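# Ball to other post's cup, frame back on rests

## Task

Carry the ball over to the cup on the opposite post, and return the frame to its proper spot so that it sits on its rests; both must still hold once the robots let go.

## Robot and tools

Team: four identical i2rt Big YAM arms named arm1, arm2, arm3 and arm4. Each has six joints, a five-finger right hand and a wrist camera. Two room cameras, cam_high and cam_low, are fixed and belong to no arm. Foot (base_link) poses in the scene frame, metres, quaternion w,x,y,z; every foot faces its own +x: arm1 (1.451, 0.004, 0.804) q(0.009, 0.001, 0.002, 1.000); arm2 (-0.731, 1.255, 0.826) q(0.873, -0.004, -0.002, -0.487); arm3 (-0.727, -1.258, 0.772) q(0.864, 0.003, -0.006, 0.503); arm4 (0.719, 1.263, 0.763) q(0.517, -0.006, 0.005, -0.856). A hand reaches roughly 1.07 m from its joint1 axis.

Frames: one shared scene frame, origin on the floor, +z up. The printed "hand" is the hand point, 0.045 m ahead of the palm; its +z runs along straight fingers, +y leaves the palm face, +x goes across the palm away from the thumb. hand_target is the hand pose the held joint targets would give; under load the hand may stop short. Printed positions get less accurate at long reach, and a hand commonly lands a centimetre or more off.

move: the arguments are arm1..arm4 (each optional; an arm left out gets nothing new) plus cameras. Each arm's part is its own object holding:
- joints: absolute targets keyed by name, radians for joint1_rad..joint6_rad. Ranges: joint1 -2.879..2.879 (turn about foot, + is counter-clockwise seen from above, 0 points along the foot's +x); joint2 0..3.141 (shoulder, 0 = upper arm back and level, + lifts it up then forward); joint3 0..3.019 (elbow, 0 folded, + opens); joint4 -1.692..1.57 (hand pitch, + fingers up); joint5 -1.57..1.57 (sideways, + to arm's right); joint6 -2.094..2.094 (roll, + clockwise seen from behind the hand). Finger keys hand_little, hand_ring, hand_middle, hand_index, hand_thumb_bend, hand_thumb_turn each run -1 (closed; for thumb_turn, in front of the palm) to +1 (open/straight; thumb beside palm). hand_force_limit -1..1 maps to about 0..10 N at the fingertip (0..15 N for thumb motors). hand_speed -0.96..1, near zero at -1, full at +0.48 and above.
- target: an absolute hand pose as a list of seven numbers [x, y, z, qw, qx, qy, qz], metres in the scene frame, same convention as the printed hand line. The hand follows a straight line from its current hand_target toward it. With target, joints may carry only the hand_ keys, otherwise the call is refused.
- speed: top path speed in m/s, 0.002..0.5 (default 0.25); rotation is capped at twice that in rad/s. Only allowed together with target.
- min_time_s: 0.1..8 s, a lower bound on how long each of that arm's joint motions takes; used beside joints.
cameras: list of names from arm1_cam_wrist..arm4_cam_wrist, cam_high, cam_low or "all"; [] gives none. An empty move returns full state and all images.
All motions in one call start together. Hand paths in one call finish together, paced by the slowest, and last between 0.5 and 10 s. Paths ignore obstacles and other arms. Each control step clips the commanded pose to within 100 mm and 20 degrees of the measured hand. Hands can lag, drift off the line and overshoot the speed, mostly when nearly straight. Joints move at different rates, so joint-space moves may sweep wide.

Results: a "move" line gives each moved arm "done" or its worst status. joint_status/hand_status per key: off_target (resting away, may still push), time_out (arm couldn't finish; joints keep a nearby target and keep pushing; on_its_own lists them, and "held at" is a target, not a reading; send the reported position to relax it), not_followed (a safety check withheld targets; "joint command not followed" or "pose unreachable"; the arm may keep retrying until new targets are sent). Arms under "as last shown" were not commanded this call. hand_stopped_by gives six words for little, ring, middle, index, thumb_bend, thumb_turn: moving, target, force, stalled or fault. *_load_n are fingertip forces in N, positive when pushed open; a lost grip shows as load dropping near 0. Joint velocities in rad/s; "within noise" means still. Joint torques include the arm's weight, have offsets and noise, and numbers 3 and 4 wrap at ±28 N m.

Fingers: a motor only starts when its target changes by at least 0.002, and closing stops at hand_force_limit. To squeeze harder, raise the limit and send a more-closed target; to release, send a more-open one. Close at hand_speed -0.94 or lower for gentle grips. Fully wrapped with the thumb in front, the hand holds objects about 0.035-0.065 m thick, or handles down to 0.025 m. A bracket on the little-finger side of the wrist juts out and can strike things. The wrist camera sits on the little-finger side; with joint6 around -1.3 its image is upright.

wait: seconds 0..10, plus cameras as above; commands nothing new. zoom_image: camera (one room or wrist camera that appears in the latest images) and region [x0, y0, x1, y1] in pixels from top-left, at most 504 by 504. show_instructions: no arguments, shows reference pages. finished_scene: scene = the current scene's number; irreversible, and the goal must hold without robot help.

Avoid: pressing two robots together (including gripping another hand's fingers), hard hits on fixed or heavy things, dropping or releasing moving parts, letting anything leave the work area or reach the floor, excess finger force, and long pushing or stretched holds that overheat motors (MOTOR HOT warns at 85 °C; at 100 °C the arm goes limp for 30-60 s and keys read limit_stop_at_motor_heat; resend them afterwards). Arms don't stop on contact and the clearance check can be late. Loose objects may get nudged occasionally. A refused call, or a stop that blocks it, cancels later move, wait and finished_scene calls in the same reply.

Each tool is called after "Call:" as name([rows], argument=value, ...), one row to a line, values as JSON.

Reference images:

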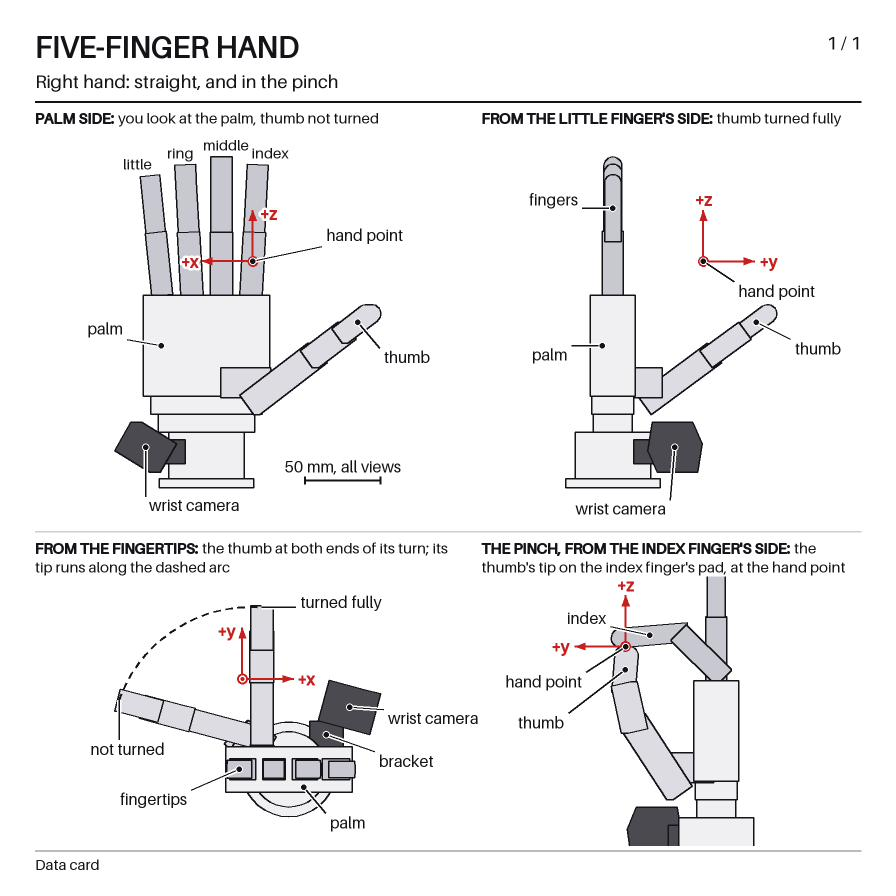

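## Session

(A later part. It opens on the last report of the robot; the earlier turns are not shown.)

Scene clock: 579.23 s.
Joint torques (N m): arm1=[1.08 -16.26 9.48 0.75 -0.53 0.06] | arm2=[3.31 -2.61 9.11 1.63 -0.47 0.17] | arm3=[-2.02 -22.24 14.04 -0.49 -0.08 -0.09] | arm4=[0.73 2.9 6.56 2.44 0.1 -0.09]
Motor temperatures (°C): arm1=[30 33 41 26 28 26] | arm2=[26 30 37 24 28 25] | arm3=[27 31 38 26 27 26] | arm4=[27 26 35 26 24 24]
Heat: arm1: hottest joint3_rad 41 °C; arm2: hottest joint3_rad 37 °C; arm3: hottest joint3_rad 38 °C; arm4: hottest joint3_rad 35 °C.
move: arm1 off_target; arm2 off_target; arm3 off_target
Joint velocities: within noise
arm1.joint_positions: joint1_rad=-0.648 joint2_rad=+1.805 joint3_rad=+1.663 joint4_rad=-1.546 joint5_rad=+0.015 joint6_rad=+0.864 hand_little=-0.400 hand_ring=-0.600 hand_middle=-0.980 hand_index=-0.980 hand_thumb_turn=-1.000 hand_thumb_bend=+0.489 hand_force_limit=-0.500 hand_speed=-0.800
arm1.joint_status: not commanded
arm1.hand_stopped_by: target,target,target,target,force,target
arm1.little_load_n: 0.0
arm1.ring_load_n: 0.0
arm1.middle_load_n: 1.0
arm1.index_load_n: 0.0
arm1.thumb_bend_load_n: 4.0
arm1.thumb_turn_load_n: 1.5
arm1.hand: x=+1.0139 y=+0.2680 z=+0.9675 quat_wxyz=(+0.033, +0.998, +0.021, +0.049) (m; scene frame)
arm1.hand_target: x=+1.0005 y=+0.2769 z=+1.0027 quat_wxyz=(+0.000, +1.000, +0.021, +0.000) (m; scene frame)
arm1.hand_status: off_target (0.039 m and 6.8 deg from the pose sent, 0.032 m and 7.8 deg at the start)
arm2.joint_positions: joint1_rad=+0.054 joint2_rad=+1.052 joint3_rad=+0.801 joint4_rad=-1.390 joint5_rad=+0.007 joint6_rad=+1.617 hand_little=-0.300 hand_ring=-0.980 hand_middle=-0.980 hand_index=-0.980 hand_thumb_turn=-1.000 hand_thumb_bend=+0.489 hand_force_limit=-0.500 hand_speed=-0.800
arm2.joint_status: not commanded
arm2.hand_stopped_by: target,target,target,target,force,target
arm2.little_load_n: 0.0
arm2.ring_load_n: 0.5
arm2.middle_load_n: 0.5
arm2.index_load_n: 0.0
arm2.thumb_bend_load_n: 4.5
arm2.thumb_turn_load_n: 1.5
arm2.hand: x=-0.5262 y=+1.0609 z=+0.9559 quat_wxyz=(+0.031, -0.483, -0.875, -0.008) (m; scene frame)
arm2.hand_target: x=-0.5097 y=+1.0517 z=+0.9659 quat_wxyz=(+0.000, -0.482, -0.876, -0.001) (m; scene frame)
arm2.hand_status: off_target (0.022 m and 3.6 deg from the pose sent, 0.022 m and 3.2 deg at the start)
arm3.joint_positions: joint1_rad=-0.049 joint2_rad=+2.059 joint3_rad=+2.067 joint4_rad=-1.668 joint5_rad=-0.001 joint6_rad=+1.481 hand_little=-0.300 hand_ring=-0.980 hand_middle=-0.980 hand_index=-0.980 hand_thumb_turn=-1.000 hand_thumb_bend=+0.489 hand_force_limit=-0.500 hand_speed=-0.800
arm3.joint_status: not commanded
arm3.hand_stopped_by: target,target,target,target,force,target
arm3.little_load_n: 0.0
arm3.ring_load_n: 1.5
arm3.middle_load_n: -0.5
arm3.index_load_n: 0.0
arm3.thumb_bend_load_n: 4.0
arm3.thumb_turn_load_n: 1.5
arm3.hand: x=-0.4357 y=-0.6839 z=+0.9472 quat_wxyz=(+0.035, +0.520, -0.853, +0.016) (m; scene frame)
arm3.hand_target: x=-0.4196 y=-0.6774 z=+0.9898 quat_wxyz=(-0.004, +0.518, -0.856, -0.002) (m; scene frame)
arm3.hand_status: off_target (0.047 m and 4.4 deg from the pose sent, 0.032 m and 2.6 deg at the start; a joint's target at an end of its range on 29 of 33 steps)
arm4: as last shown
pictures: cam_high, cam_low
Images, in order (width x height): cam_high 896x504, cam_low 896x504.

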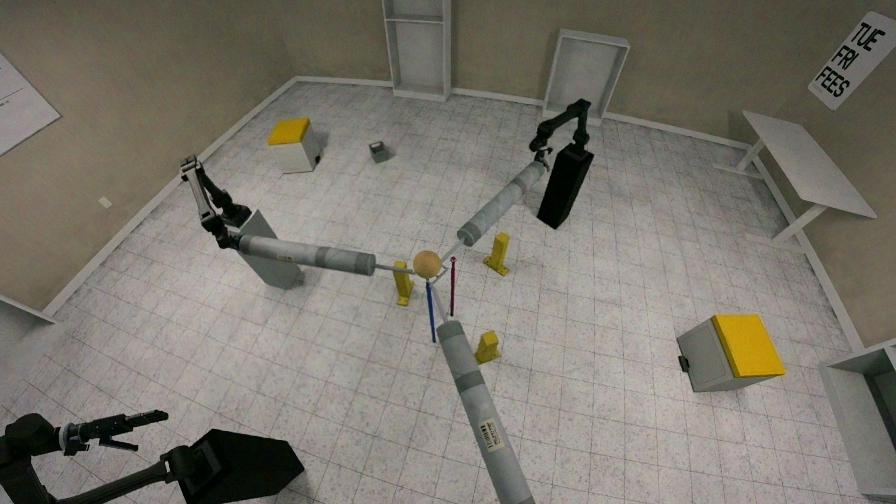

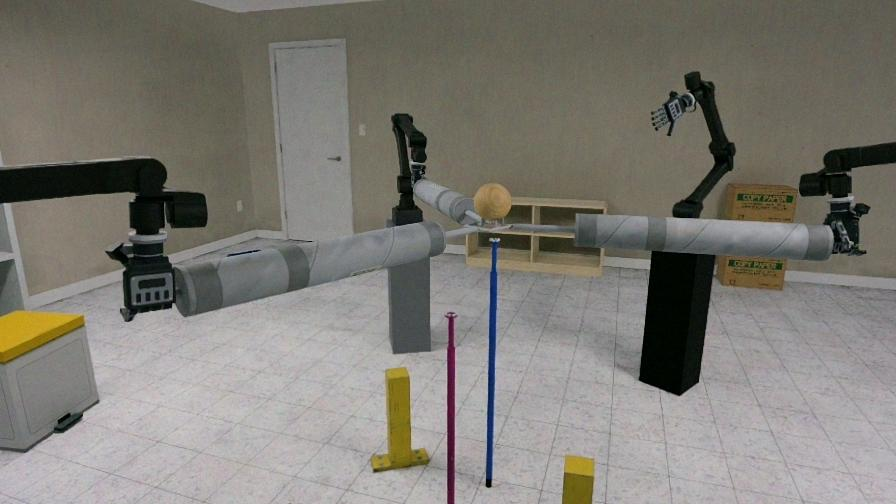

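Call:
move(arm1={"target":[1.007,0.271,0.985,0,0.9998,0.0205,0],"speed":0.05}, arm2={"target":[-0.500,1.043,0.955,0,0.4818,0.8763,0],"speed":0.05}, arm3={"target":[-0.409,-0.683,0.98,0,-0.5180,0.8554,0],"speed":0.05}, cameras=["cam_high","cam_low"])

Call:
zoom_image(camera="cam_low", region=[460, 190, 530, 250])

Call:
zoom_image(camera="cam_high", region=[400, 246, 460, 294])

Scene clock: 601.30 s.
Joint torques (N m): arm1=[1.26 -17.03 9.26 0.54 -0.56 0.07] | arm2=[3.43 -3.25 8.95 1.83 -0.35 0.14] | arm3=[-1.67 -22.01 12.37 0.01 -0.11 -0.14] | arm4=[0.67 2.96 6.57 2.45 0.1 -0.09]
Motor temperatures (°C): arm1=[30 33 39 26 28 26] | arm2=[26 30 37 24 28 25] | arm3=[27 31 40 26 27 26] | arm4=[27 26 35 26 24 24]
Heat: arm1: hottest joint3_rad 39 °C; arm2: hottest joint3_rad 37 °C; arm3: hottest joint3_rad 40 °C; arm4: hottest joint3_rad 35 °C.
move: arm1 off_target; arm2 off_target; arm3 off_target
Joint velocities: within noise
arm1.joint_positions: joint1_rad=-0.649 joint2_rad=+1.795 joint3_rad=+1.584 joint4_rad=-1.486 joint5_rad=+0.016 joint6_rad=+0.864 hand_little=-0.400 hand_ring=-0.600 hand_middle=-0.980 hand_index=-0.980 hand_thumb_turn=-1.000 hand_thumb_bend=+0.489 hand_force_limit=-0.500 hand_speed=-0.800
arm1.joint_status: not commanded
arm1.hand_stopped_by: target,target,target,target,force,target
arm1.little_load_n: 0.0
arm1.ring_load_n: 0.0
arm1.middle_load_n: 1.0
arm1.index_load_n: 0.0
arm1.thumb_bend_load_n: 4.0
arm1.thumb_turn_load_n: 1.5
arm1.hand: x=+1.0225 y=+0.2621 z=+0.9433 quat_wxyz=(+0.036, +0.998, +0.021, +0.053) (m; scene frame)
arm1.hand_target: x=+1.0088 y=+0.2696 z=+0.9853 quat_wxyz=(+0.000, +1.000, +0.021, +0.000) (m; scene frame)
arm1.hand_status: off_target (0.045 m and 7.3 deg from the pose sent, 0.019 m and 6.8 deg at the start)
arm2.joint_positions: joint1_rad=+0.066 joint2_rad=+1.095 joint3_rad=+0.801 joint4_rad=-1.345 joint5_rad=+0.005 joint6_rad=+1.628 hand_little=-0.300 hand_ring=-0.980 hand_middle=-0.980 hand_index=-0.980 hand_thumb_turn=-1.000 hand_thumb_bend=+0.489 hand_force_limit=-0.500 hand_speed=-0.800
arm2.joint_status: not commanded
arm2.hand_stopped_by: target,target,target,target,force,target
arm2.little_load_n: 0.0
arm2.ring_load_n: 0.5
arm2.middle_load_n: 0.0
arm2.index_load_n: 0.0
arm2.thumb_bend_load_n: 4.5
arm2.thumb_turn_load_n: 1.5
arm2.hand: x=-0.5167 y=+1.0532 z=+0.9455 quat_wxyz=(+0.030, -0.483, -0.875, -0.008) (m; scene frame)
arm2.hand_target: x=-0.5006 y=+1.0436 z=+0.9559 quat_wxyz=(+0.000, -0.482, -0.876, -0.001) (m; scene frame)
arm2.hand_status: off_target (0.022 m and 3.5 deg from the pose sent, 0.032 m and 3.7 deg at the start)
arm3.joint_positions: joint1_rad=-0.069 joint2_rad=+2.059 joint3_rad=+2.067 joint4_rad=-1.668 joint5_rad=+0.002 joint6_rad=+1.467 hand_little=-0.300 hand_ring=-0.980 hand_middle=-0.980 hand_index=-0.980 hand_thumb_turn=-1.000 hand_thumb_bend=+0.489 hand_force_limit=-0.500 hand_speed=-0.800
arm3.joint_status: not commanded
arm3.hand_stopped_by: target,target,target,target,force,target
arm3.little_load_n: 0.0
arm3.ring_load_n: 1.5
arm3.middle_load_n: -0.5
arm3.index_load_n: 0.0
arm3.thumb_bend_load_n: 3.5
arm3.thumb_turn_load_n: 1.0
arm3.hand: x=-0.4245 y=-0.6907 z=+0.9471 quat_wxyz=(+0.034, +0.517, -0.855, +0.017) (m; scene frame)
arm3.hand_target: x=-0.4101 y=-0.6845 z=+0.9802 quat_wxyz=(-0.001, +0.518, -0.855, +0.000) (m; scene frame)
arm3.hand_status: off_target (0.037 m and 4.4 deg from the pose sent, 0.042 m and 4.4 deg at the start)
arm4: as last shown
pictures: cam_high, cam_low
Images, in order (width x height): cam_high 896x504, cam_low 896x504.

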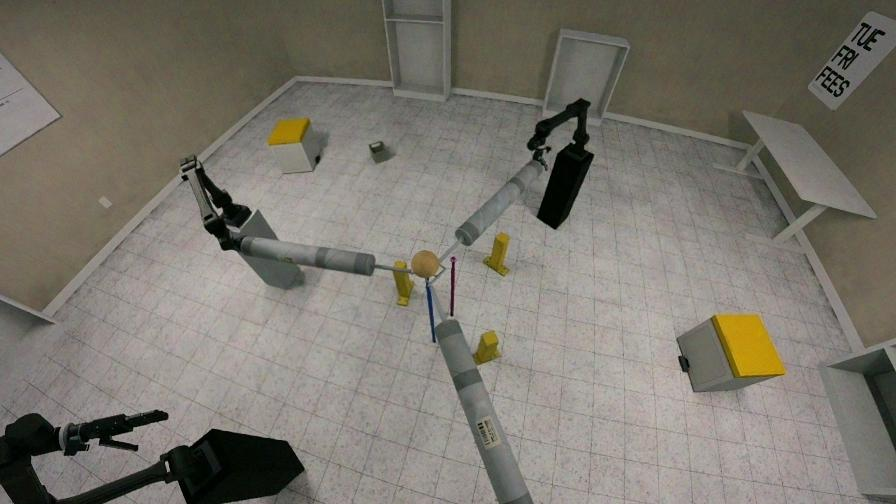

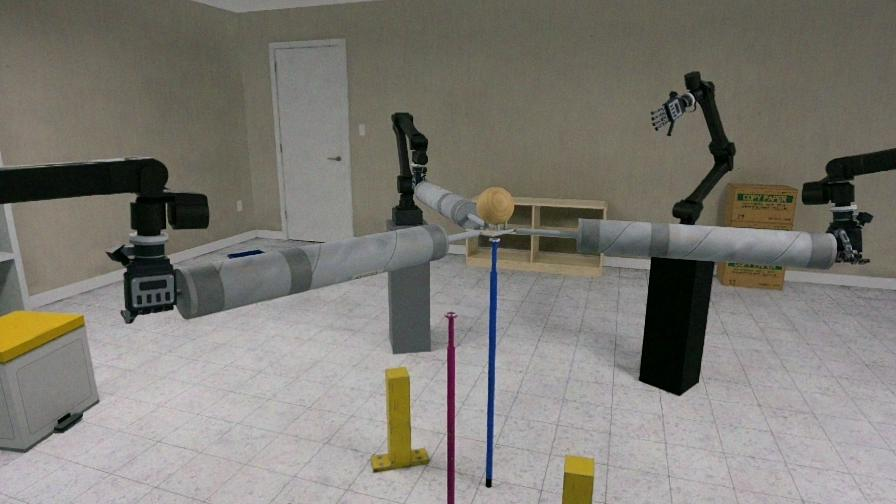

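Scaled by 7.200.

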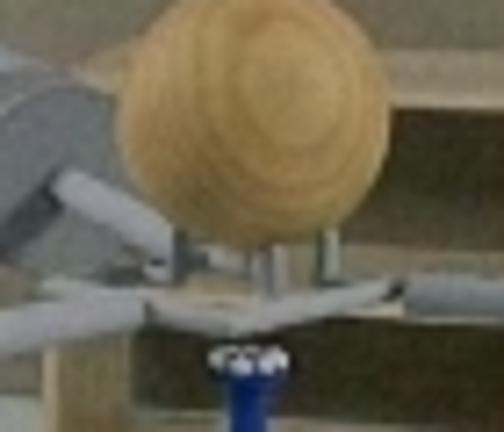

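Scaled by 8.400.

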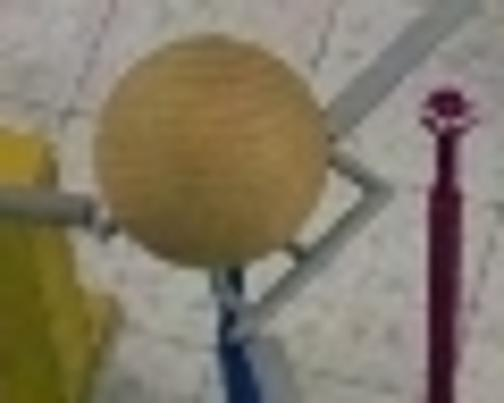

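Call:
zoom_image(camera="cam_high", region=[410, 260, 450, 296])

Call:
zoom_image(camera="cam_low", region=[475, 215, 520, 250])

Scaled by 12.600.

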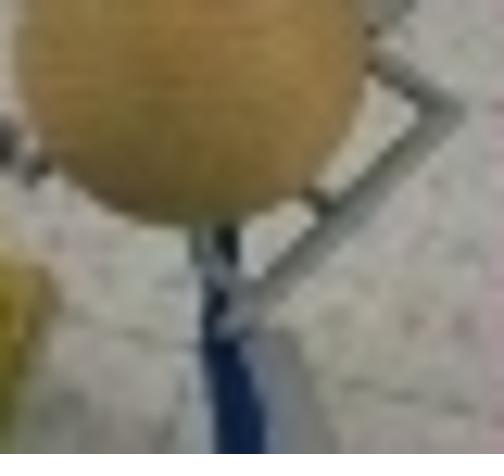

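Scaled by 11.200.

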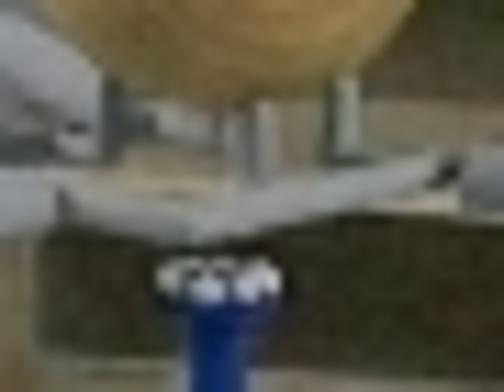

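Call:
move(arm1={"target":[1.006,0.269,0.97,0,0.9998,0.0205,0],"speed":0.04}, arm2={"target":[-0.501,1.041,0.937,0,0.4818,0.8763,0],"speed":0.04}, arm3={"target":[-0.410,-0.685,0.952,0,-0.5180,0.8554,0],"speed":0.04}, cameras=["cam_high","cam_low"])

Call:
zoom_image(camera="cam_low", region=[475, 215, 520, 250])

Call:
zoom_image(camera="cam_high", region=[405, 256, 455, 296])

Scene clock: 624.80 s.
Joint torques (N m): arm1=[1.85 -16.5 9.03 0.47 -0.7 0.11] | arm2=[2.96 -3.43 8.76 1.89 -0.21 0.09] | arm3=[-1.67 -21.89 9.25 0.94 -0.18 -0.1] | arm4=[0.62 2.96 6.56 2.43 0.1 -0.09]
Motor temperatures (°C): arm1=[30 34 37 26 28 26] | arm2=[26 30 37 24 28 25] | arm3=[27 31 40 26 27 26] | arm4=[27 26 35 26 24 24]
Heat: arm1: hottest joint3_rad 37 °C; arm2: hottest joint3_rad 37 °C; arm3: hottest joint3_rad 40 °C; arm4: hottest joint3_rad 35 °C.
move: arm1 off_target; arm2 off_target; arm3 off_target
Joint velocities: within noise
arm1.joint_positions: joint1_rad=-0.653 joint2_rad=+1.794 joint3_rad=+1.554 joint4_rad=-1.444 joint5_rad=+0.018 joint6_rad=+0.864 hand_little=-0.400 hand_ring=-0.600 hand_middle=-0.980 hand_index=-0.980 hand_thumb_turn=-1.000 hand_thumb_bend=+0.489 hand_force_limit=-0.500 hand_speed=-0.800
arm1.joint_status: not commanded
arm1.hand_stopped_by: target,target,target,target,force,target
arm1.little_load_n: 0.5
arm1.ring_load_n: 0.0
arm1.middle_load_n: 1.0
arm1.index_load_n: 0.0
arm1.thumb_bend_load_n: 4.0
arm1.thumb_turn_load_n: 1.5
arm1.hand: x=+1.0234 y=+0.2642 z=+0.9319 quat_wxyz=(+0.031, +0.998, +0.019, +0.049) (m; scene frame)
arm1.hand_target: x=+1.0075 y=+0.2679 z=+0.9702 quat_wxyz=(+0.000, +1.000, +0.021, +0.000) (m; scene frame)
arm1.hand_status: off_target (0.042 m and 6.6 deg from the pose sent, 0.032 m and 7.3 deg at the start)
arm2.joint_positions: joint1_rad=+0.066 joint2_rad=+1.114 joint3_rad=+0.766 joint4_rad=-1.291 joint5_rad=+0.000 joint6_rad=+1.628 hand_little=-0.300 hand_ring=-0.980 hand_middle=-0.980 hand_index=-0.980 hand_thumb_turn=-1.000 hand_thumb_bend=+0.489 hand_force_limit=-0.500 hand_speed=-0.800
arm2.joint_status: not commanded
arm2.hand_stopped_by: target,target,target,target,force,target
arm2.little_load_n: 0.0
arm2.ring_load_n: 0.5
arm2.middle_load_n: 0.0
arm2.index_load_n: 0.0
arm2.thumb_bend_load_n: 4.5
arm2.thumb_turn_load_n: 1.0
arm2.hand: x=-0.5154 y=+1.0532 z=+0.9283 quat_wxyz=(+0.029, -0.483, -0.875, -0.011) (m; scene frame)
arm2.hand_target: x=-0.5015 y=+1.0416 z=+0.9379 quat_wxyz=(+0.000, -0.482, -0.876, +0.000) (m; scene frame)
arm2.hand_status: off_target (0.021 m and 3.5 deg from the pose sent, 0.022 m and 3.5 deg at the start)
arm3.joint_positions: joint1_rad=-0.070 joint2_rad=+2.059 joint3_rad=+2.017 joint4_rad=-1.610 joint5_rad=+0.003 joint6_rad=+1.462 hand_little=-0.300 hand_ring=-0.980 hand_middle=-0.980 hand_index=-0.980 hand_thumb_turn=-1.000 hand_thumb_bend=+0.489 hand_force_limit=-0.500 hand_speed=-0.800
arm3.joint_status: not commanded
arm3.hand_stopped_by: target,target,target,target,force,target
arm3.little_load_n: 0.0
arm3.ring_load_n: 2.0
arm3.middle_load_n: -0.5
arm3.index_load_n: 0.0
arm3.thumb_bend_load_n: 4.0
arm3.thumb_turn_load_n: 1.5
arm3.hand: x=-0.4227 y=-0.6896 z=+0.9280 quat_wxyz=(+0.030, +0.519, -0.854, +0.016) (m; scene frame)
arm3.hand_target: x=-0.4105 y=-0.6856 z=+0.9522 quat_wxyz=(+0.000, +0.518, -0.855, +0.000) (m; scene frame)
arm3.hand_status: off_target (0.028 m and 3.9 deg from the pose sent, 0.016 m and 4.4 deg at the start)
arm4: as last shown
arm4.thumb_bend_load_n: 0.5
pictures: cam_high, cam_low
Images, in order (width x height): cam_high 896x504, cam_low 896x504.

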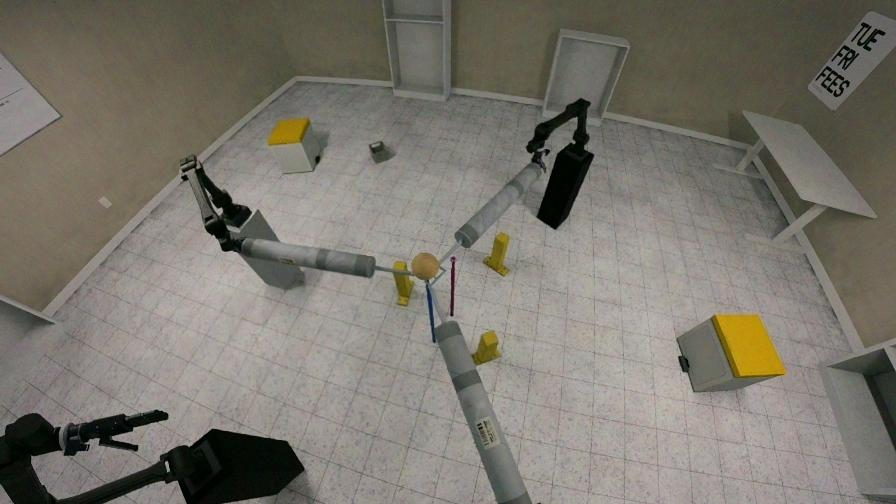

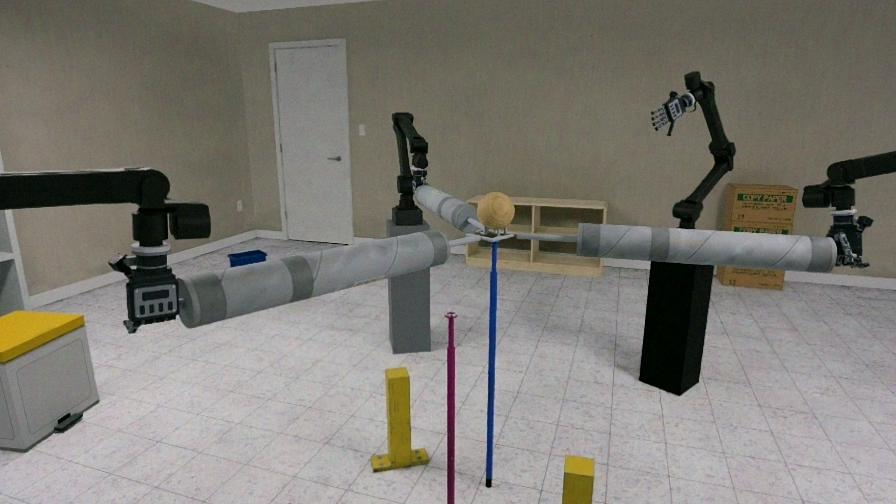

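Scaled by 11.200.

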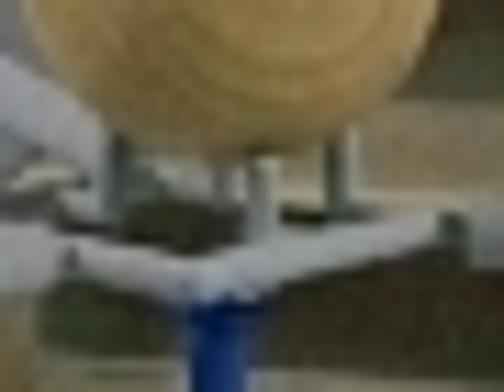

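Scaled by 10.080.

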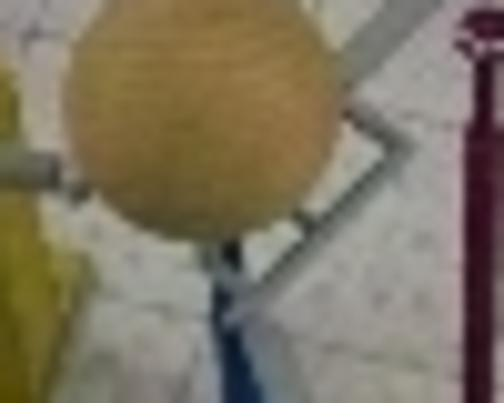

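Call:
move(arm1={"target":[1.002,0.260,0.985,0,0.9998,0.0205,0],"speed":0.05}, arm2={"target":[-0.505,1.032,0.952,0,0.4818,0.8763,0],"speed":0.05}, arm3={"target":[-0.414,-0.694,0.967,0,-0.5180,0.8554,0],"speed":0.05}, cameras=["cam_high","cam_low"])

Call:
zoom_image(camera="cam_low", region=[475, 215, 520, 250])

Call:
zoom_image(camera="cam_high", region=[405, 256, 455, 296])

Scene clock: 666.43 s.
Joint torques (N m): arm1=[2.84 -16.97 10.63 -0.62 -0.69 0.29] | arm2=[0.91 -3.66 12.18 0.14 -0.19 -0.06] | arm3=[-2.02 -25 9.18 -0.09 -0.14 -0.14] | arm4=[0.67 2.96 6.56 2.43 0.1 -0.09]
Motor temperatures (°C): arm1=[30 36 38 26 28 26] | arm2=[26 29 38 24 28 25] | arm3=[27 31 37 26 27 26] | arm4=[27 26 35 26 24 24]
Heat: arm1: hottest joint3_rad 38 °C; arm2: hottest joint3_rad 38 °C; arm3: hottest joint3_rad 37 °C; arm4: hottest joint3_rad 35 °C.
move: arm1 off_target; arm2 off_target; arm3 off_target
Joint velocities: within noise
arm1.joint_positions: joint1_rad=-0.650 joint2_rad=+1.787 joint3_rad=+1.554 joint4_rad=-1.444 joint5_rad=+0.016 joint6_rad=+0.864 hand_little=-0.400 hand_ring=-0.600 hand_middle=-0.980 hand_index=-0.980 hand_thumb_turn=-1.000 hand_thumb_bend=+0.489 hand_force_limit=-0.500 hand_speed=-0.800
arm1.joint_status: not commanded
arm1.hand_stopped_by: target,target,target,target,force,target
arm1.little_load_n: 0.0
arm1.ring_load_n: 0.0
arm1.middle_load_n: 1.0
arm1.index_load_n: 0.0
arm1.thumb_bend_load_n: 4.0
arm1.thumb_turn_load_n: 1.5
arm1.hand: x=+1.0226 y=+0.2627 z=+0.9351 quat_wxyz=(+0.030, +0.998, +0.020, +0.046) (m; scene frame)
arm1.hand_target: x=+1.0045 y=+0.2586 z=+0.9844 quat_wxyz=(+0.001, +1.000, +0.021, -0.001) (m; scene frame)
arm1.hand_status: off_target (0.054 m and 6.2 deg from the pose sent, 0.057 m and 6.6 deg at the start)
arm2.joint_positions: joint1_rad=+0.060 joint2_rad=+1.114 joint3_rad=+0.766 joint4_rad=-1.292 joint5_rad=+0.002 joint6_rad=+1.613 hand_little=-0.300 hand_ring=-0.980 hand_middle=-0.980 hand_index=-0.980 hand_thumb_turn=-1.000 hand_thumb_bend=+0.489 hand_force_limit=-0.500 hand_speed=-0.800
arm2.joint_status: not commanded
arm2.hand_stopped_by: target,target,target,target,force,target
arm2.little_load_n: 0.0
arm2.ring_load_n: 0.5
arm2.middle_load_n: 0.0
arm2.index_load_n: 0.0
arm2.thumb_bend_load_n: 4.5
arm2.thumb_turn_load_n: 1.5
arm2.hand: x=-0.5173 y=+1.0527 z=+0.9283 quat_wxyz=(+0.029, -0.479, -0.877, -0.010) (m; scene frame)
arm2.hand_target: x=-0.5058 y=+1.0330 z=+0.9521 quat_wxyz=(+0.000, -0.482, -0.876, +0.000) (m; scene frame)
arm2.hand_status: off_target (0.034 m and 3.6 deg from the pose sent, 0.033 m and 3.5 deg at the start)
arm3.joint_positions: joint1_rad=-0.071 joint2_rad=+2.059 joint3_rad=+2.008 joint4_rad=-1.609 joint5_rad=+0.003 joint6_rad=+1.462 hand_little=-0.300 hand_ring=-0.980 hand_middle=-0.980 hand_index=-0.980 hand_thumb_turn=-1.000 hand_thumb_bend=+0.489 hand_force_limit=-0.500 hand_speed=-0.800
arm3.joint_status: not commanded
arm3.hand_stopped_by: target,target,target,target,force,target
arm3.little_load_n: 0.0
arm3.ring_load_n: 2.0
arm3.middle_load_n: 0.0
arm3.index_load_n: 0.0
arm3.thumb_bend_load_n: 4.0
arm3.thumb_turn_load_n: 1.5
arm3.hand: x=-0.4233 y=-0.6919 z=+0.9245 quat_wxyz=(+0.034, +0.518, -0.854, +0.017) (m; scene frame)
arm3.hand_target: x=-0.4148 y=-0.6948 z=+0.9662 quat_wxyz=(+0.000, +0.518, -0.855, +0.001) (m; scene frame)
arm3.hand_status: off_target (0.044 m and 4.4 deg from the pose sent, 0.040 m and 3.9 deg at the start)
arm4: as last shown
arm4.thumb_bend_load_n: 0.0
pictures: cam_high, cam_low
Images, in order (width x height): cam_high 896x504, cam_low 896x504.

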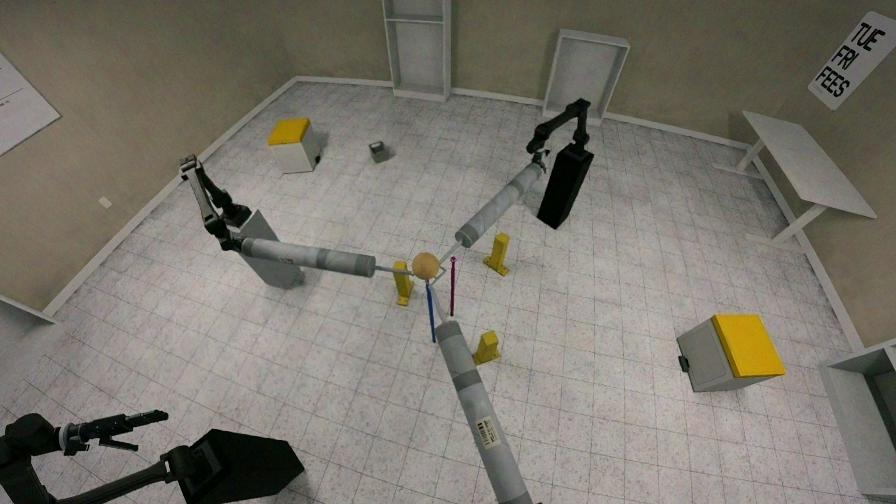

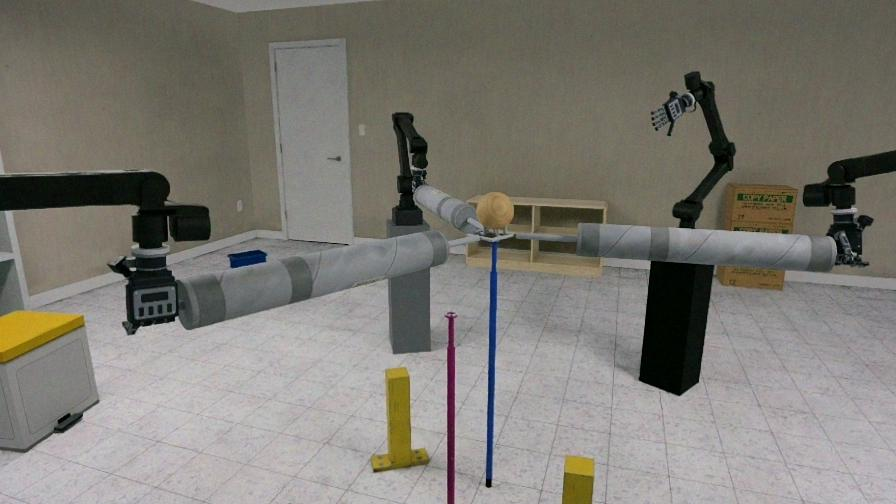

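Scaled by 11.200.

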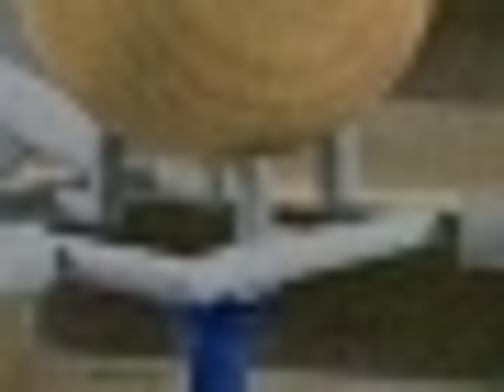

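Scaled by 10.080.

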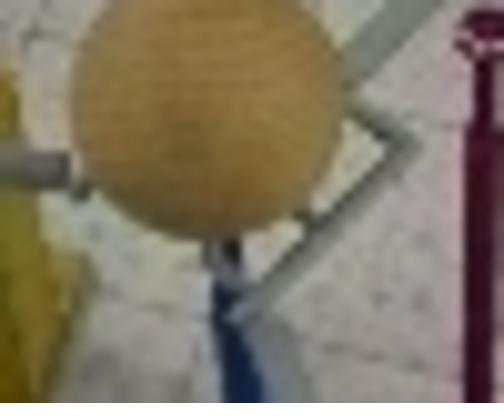

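Call:
move(arm1={"target":[0.998,0.252,1.005,0,0.9998,0.0205,0],"speed":0.06}, arm2={"target":[-0.509,1.024,0.970,0,0.4818,0.8763,0],"speed":0.06}, arm3={"target":[-0.418,-0.702,0.987,0,-0.5180,0.8554,0],"speed":0.06}, cameras=["cam_high","cam_low"])

Call:
zoom_image(camera="cam_low", region=[475, 215, 520, 250])

Call:
zoom_image(camera="cam_high", region=[405, 256, 455, 296])

Scene clock: 676.97 s.
Joint torques (N m): arm1=[2.61 -16.79 13.48 -1.24 -0.61 0.25] | arm2=[-0.03 -3.49 13.7 -0.75 -0.08 -0.09] | arm3=[-2.02 -24.12 9.91 -0.55 -0.14 -0.14] | arm4=[0.67 2.9 6.56 2.43 0.1 -0.09]
Motor temperatures (°C): arm1=[30 35 38 26 28 26] | arm2=[26 29 39 24 28 25] | arm3=[27 31 36 26 27 26] | arm4=[27 26 35 26 24 24]
Heat: arm1: hottest joint3_rad 38 °C; arm2: hottest joint3_rad 39 °C; arm3: hottest joint3_rad 36 °C; arm4: hottest joint3_rad 35 °C.
move: arm1 off_target; arm2 off_target; arm3 off_target
Joint velocities: within noise
arm1.joint_positions: joint1_rad=-0.630 joint2_rad=+1.772 joint3_rad=+1.554 joint4_rad=-1.473 joint5_rad=+0.015 joint6_rad=+0.886 hand_little=-0.400 hand_ring=-0.600 hand_middle=-0.980 hand_index=-0.980 hand_thumb_turn=-1.000 hand_thumb_bend=+0.489 hand_force_limit=-0.500 hand_speed=-0.800
arm1.joint_status: not commanded
arm1.hand_stopped_by: target,target,target,target,force,target
arm1.little_load_n: 0.0
arm1.ring_load_n: 0.0
arm1.middle_load_n: 1.0
arm1.index_load_n: 0.0
arm1.thumb_bend_load_n: 4.0
arm1.thumb_turn_load_n: 1.5
arm1.hand: x=+1.0222 y=+0.2496 z=+0.9437 quat_wxyz=(+0.034, +0.998, +0.020, +0.051) (m; scene frame)
arm1.hand_target: x=+1.0019 y=+0.2495 z=+1.0040 quat_wxyz=(+0.001, +1.000, +0.021, -0.001) (m; scene frame)
arm1.hand_status: off_target (0.066 m and 7.0 deg from the pose sent, 0.075 m and 6.3 deg at the start)
arm2.joint_positions: joint1_rad=+0.036 joint2_rad=+1.114 joint3_rad=+0.795 joint4_rad=-1.319 joint5_rad=+0.000 joint6_rad=+1.591 hand_little=-0.300 hand_ring=-0.980 hand_middle=-0.980 hand_index=-0.980 hand_thumb_turn=-1.000 hand_thumb_bend=+0.489 hand_force_limit=-0.500 hand_speed=-0.800
arm2.joint_status: not commanded
arm2.hand_stopped_by: target,target,target,target,force,target
arm2.little_load_n: 0.0
arm2.ring_load_n: 0.0
arm2.middle_load_n: 0.5
arm2.index_load_n: 0.0
arm2.thumb_bend_load_n: 4.5
arm2.thumb_turn_load_n: 1.5
arm2.hand: x=-0.5197 y=+1.0460 z=+0.9390 quat_wxyz=(+0.028, -0.480, -0.877, -0.012) (m; scene frame)
arm2.hand_target: x=-0.5097 y=+1.0252 z=+0.9695 quat_wxyz=(+0.000, -0.482, -0.876, +0.001) (m; scene frame)
arm2.hand_status: off_target (0.039 m and 3.4 deg from the pose sent, 0.051 m and 3.6 deg at the start)
arm3.joint_positions: joint1_rad=-0.071 joint2_rad=+2.027 joint3_rad=+2.008 joint4_rad=-1.638 joint5_rad=+0.003 joint6_rad=+1.461 hand_little=-0.300 hand_ring=-0.980 hand_middle=-0.980 hand_index=-0.980 hand_thumb_turn=-1.000 hand_thumb_bend=+0.489 hand_force_limit=-0.500 hand_speed=-0.800
arm3.joint_status: not commanded
arm3.hand_stopped_by: target,target,target,target,force,target
arm3.little_load_n: 0.0
arm3.ring_load_n: 1.5
arm3.middle_load_n: 0.0
arm3.index_load_n: 0.0
arm3.thumb_bend_load_n: 4.0
arm3.thumb_turn_load_n: 1.5
arm3.hand: x=-0.4284 y=-0.6993 z=+0.9439 quat_wxyz=(+0.033, +0.519, -0.854, +0.017) (m; scene frame)
arm3.hand_target: x=-0.4189 y=-0.7029 z=+0.9861 quat_wxyz=(+0.000, +0.518, -0.855, +0.000) (m; scene frame)
arm3.hand_status: off_target (0.044 m and 4.3 deg from the pose sent, 0.064 m and 4.4 deg at the start)
arm4: as last shown
arm4.ring_load_n: 0.5
pictures: cam_high, cam_low
Images, in order (width x height): cam_high 896x504, cam_low 896x504.

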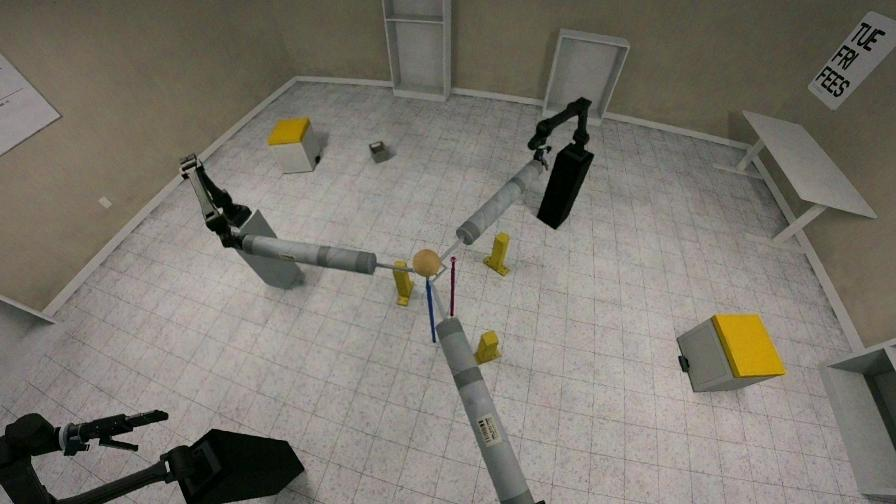

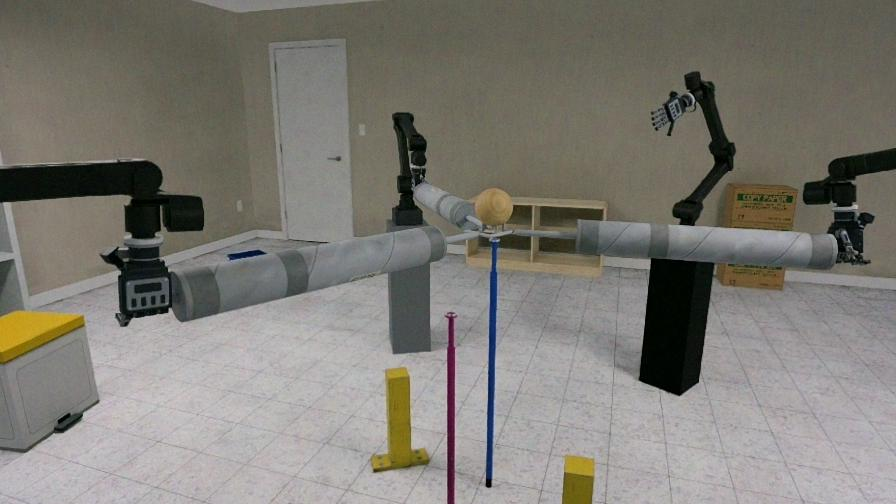

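Scaled by 11.200.

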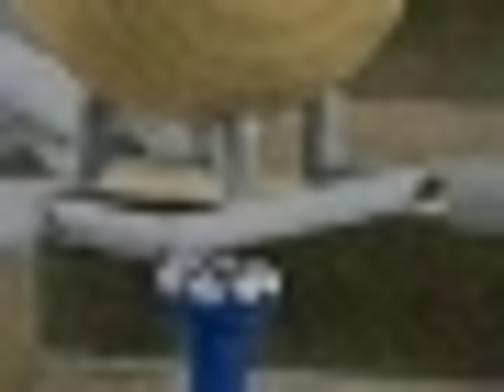

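Scaled by 10.080.

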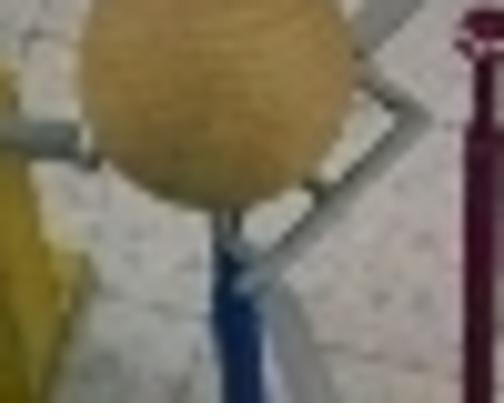

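Call:
move(arm1={"target":[1.003,0.258,0.963,0,0.9998,0.0205,0],"speed":0.05}, arm2={"target":[-0.505,1.030,0.930,0,0.4818,0.8763,0],"speed":0.05}, arm3={"target":[-0.414,-0.695,0.945,0,-0.5180,0.8554,0],"speed":0.05}, cameras=["cam_high","cam_low"])

Call:
zoom_image(camera="cam_low", region=[475, 215, 520, 250])

Call:
zoom_image(camera="cam_high", region=[405, 256, 455, 296])

Scene clock: 701.97 s.
Joint torques (N m): arm1=[1.55 -14.92 9.06 0.46 -0.64 0.1] | arm2=[1.9 -4.48 8.64 1.57 -0.23 0.1] | arm3=[-2.43 -22.12 9.32 0.88 -0.16 -0.11] | arm4=[0.67 3.02 6.54 2.45 0.1 -0.09]
Motor temperatures (°C): arm1=[30 34 41 26 28 26] | arm2=[26 29 40 24 28 25] | arm3=[27 33 35 26 27 26] | arm4=[27 26 35 26 24 24]
Heat: arm1: hottest joint3_rad 41 °C; arm2: hottest joint3_rad 40 °C; arm3: hottest joint3_rad 35 °C; arm4: hottest joint3_rad 35 °C.
move: arm1 off_target; arm2 off_target; arm3 off_target
Joint velocities: within noise
arm1.joint_positions: joint1_rad=-0.630 joint2_rad=+1.769 joint3_rad=+1.526 joint4_rad=-1.424 joint5_rad=+0.017 joint6_rad=+0.886 hand_little=-0.400 hand_ring=-0.600 hand_middle=-0.980 hand_index=-0.980 hand_thumb_turn=-1.000 hand_thumb_bend=+0.489 hand_force_limit=-0.500 hand_speed=-0.800
arm1.joint_status: not commanded
arm1.hand_stopped_by: target,target,target,target,force,target
arm1.little_load_n: 0.0
arm1.ring_load_n: 0.0
arm1.middle_load_n: 1.0
arm1.index_load_n: 0.0
arm1.thumb_bend_load_n: 4.0
arm1.thumb_turn_load_n: 1.5
arm1.hand: x=+1.0198 y=+0.2520 z=+0.9339 quat_wxyz=(+0.025, +0.999, +0.019, +0.042) (m; scene frame)
arm1.hand_target: x=+1.0042 y=+0.2571 z=+0.9635 quat_wxyz=(+0.000, +1.000, +0.021, +0.000) (m; scene frame)
arm1.hand_status: off_target (0.034 m and 5.6 deg from the pose sent, 0.029 m and 7.0 deg at the start)
arm2.joint_positions: joint1_rad=+0.036 joint2_rad=+1.144 joint3_rad=+0.767 joint4_rad=-1.261 joint5_rad=+0.001 joint6_rad=+1.591 hand_little=-0.300 hand_ring=-0.980 hand_middle=-0.980 hand_index=-0.980 hand_thumb_turn=-1.000 hand_thumb_bend=+0.489 hand_force_limit=-0.500 hand_speed=-0.800
arm2.joint_status: not commanded
arm2.hand_stopped_by: target,target,target,target,force,target
arm2.little_load_n: -0.5
arm2.ring_load_n: 0.5
arm2.middle_load_n: 0.5
arm2.index_load_n: 0.0
arm2.thumb_bend_load_n: 4.5
arm2.thumb_turn_load_n: 1.5
arm2.hand: x=-0.5180 y=+1.0429 z=+0.9213 quat_wxyz=(+0.028, -0.480, -0.877, -0.011) (m; scene frame)
arm2.hand_target: x=-0.5055 y=+1.0306 z=+0.9307 quat_wxyz=(+0.000, -0.482, -0.876, +0.000) (m; scene frame)
arm2.hand_status: off_target (0.020 m and 3.4 deg from the pose sent, 0.024 m and 3.5 deg at the start)
arm3.joint_positions: joint1_rad=-0.074 joint2_rad=+2.027 joint3_rad=+1.946 joint4_rad=-1.573 joint5_rad=+0.003 joint6_rad=+1.458 hand_little=-0.300 hand_ring=-0.980 hand_middle=-0.980 hand_index=-0.980 hand_thumb_turn=-1.000 hand_thumb_bend=+0.489 hand_force_limit=-0.500 hand_speed=-0.800
arm3.joint_status: not commanded
arm3.hand_stopped_by: target,target,target,target,force,target
arm3.little_load_n: 0.0
arm3.ring_load_n: 2.0
arm3.middle_load_n: -0.5
arm3.index_load_n: 0.0
arm3.thumb_bend_load_n: 4.0
arm3.thumb_turn_load_n: 1.0
arm3.hand: x=-0.4270 y=-0.7004 z=+0.9201 quat_wxyz=(+0.032, +0.519, -0.854, +0.016) (m; scene frame)
arm3.hand_target: x=-0.4145 y=-0.6957 z=+0.9452 quat_wxyz=(+0.000, +0.518, -0.855, +0.001) (m; scene frame)
arm3.hand_status: off_target (0.029 m and 4.1 deg from the pose sent, 0.015 m and 4.3 deg at the start)
arm4: as last shown
arm4.ring_load_n: 0.0
pictures: cam_high, cam_low
Images, in order (width x height): cam_high 896x504, cam_low 896x504.

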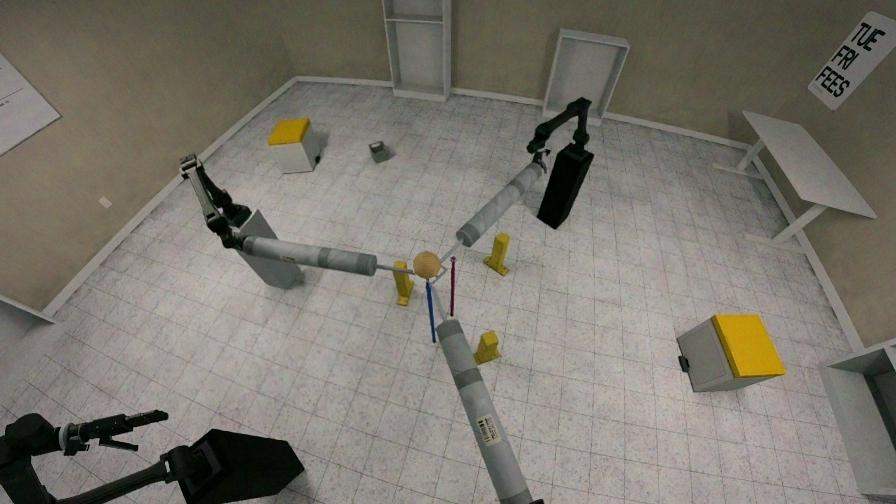

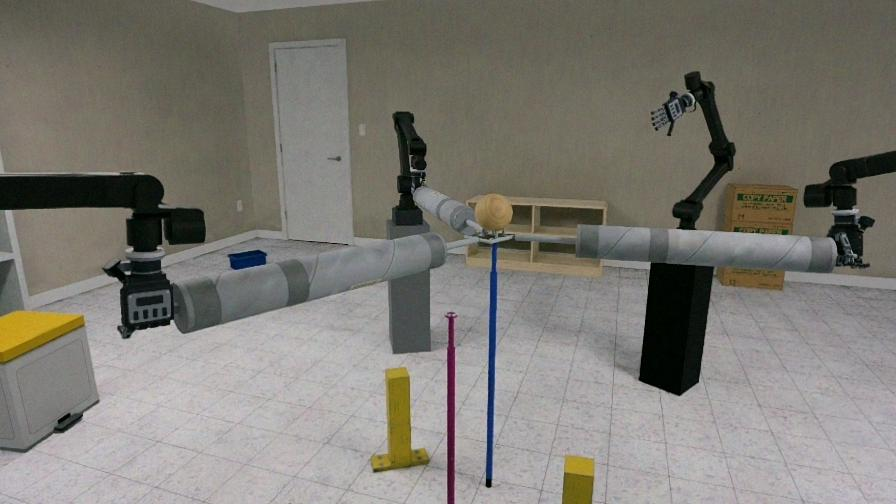

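Scaled by 11.200.

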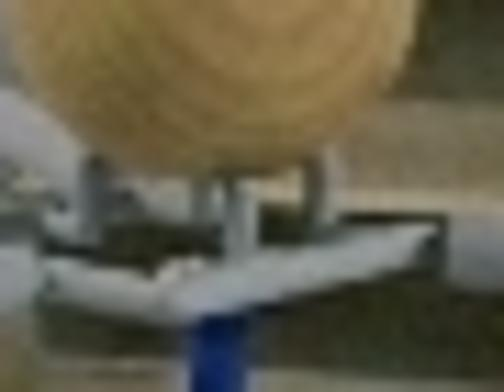

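Scaled by 10.080.

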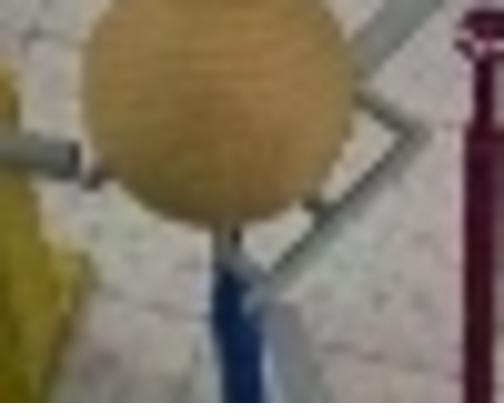

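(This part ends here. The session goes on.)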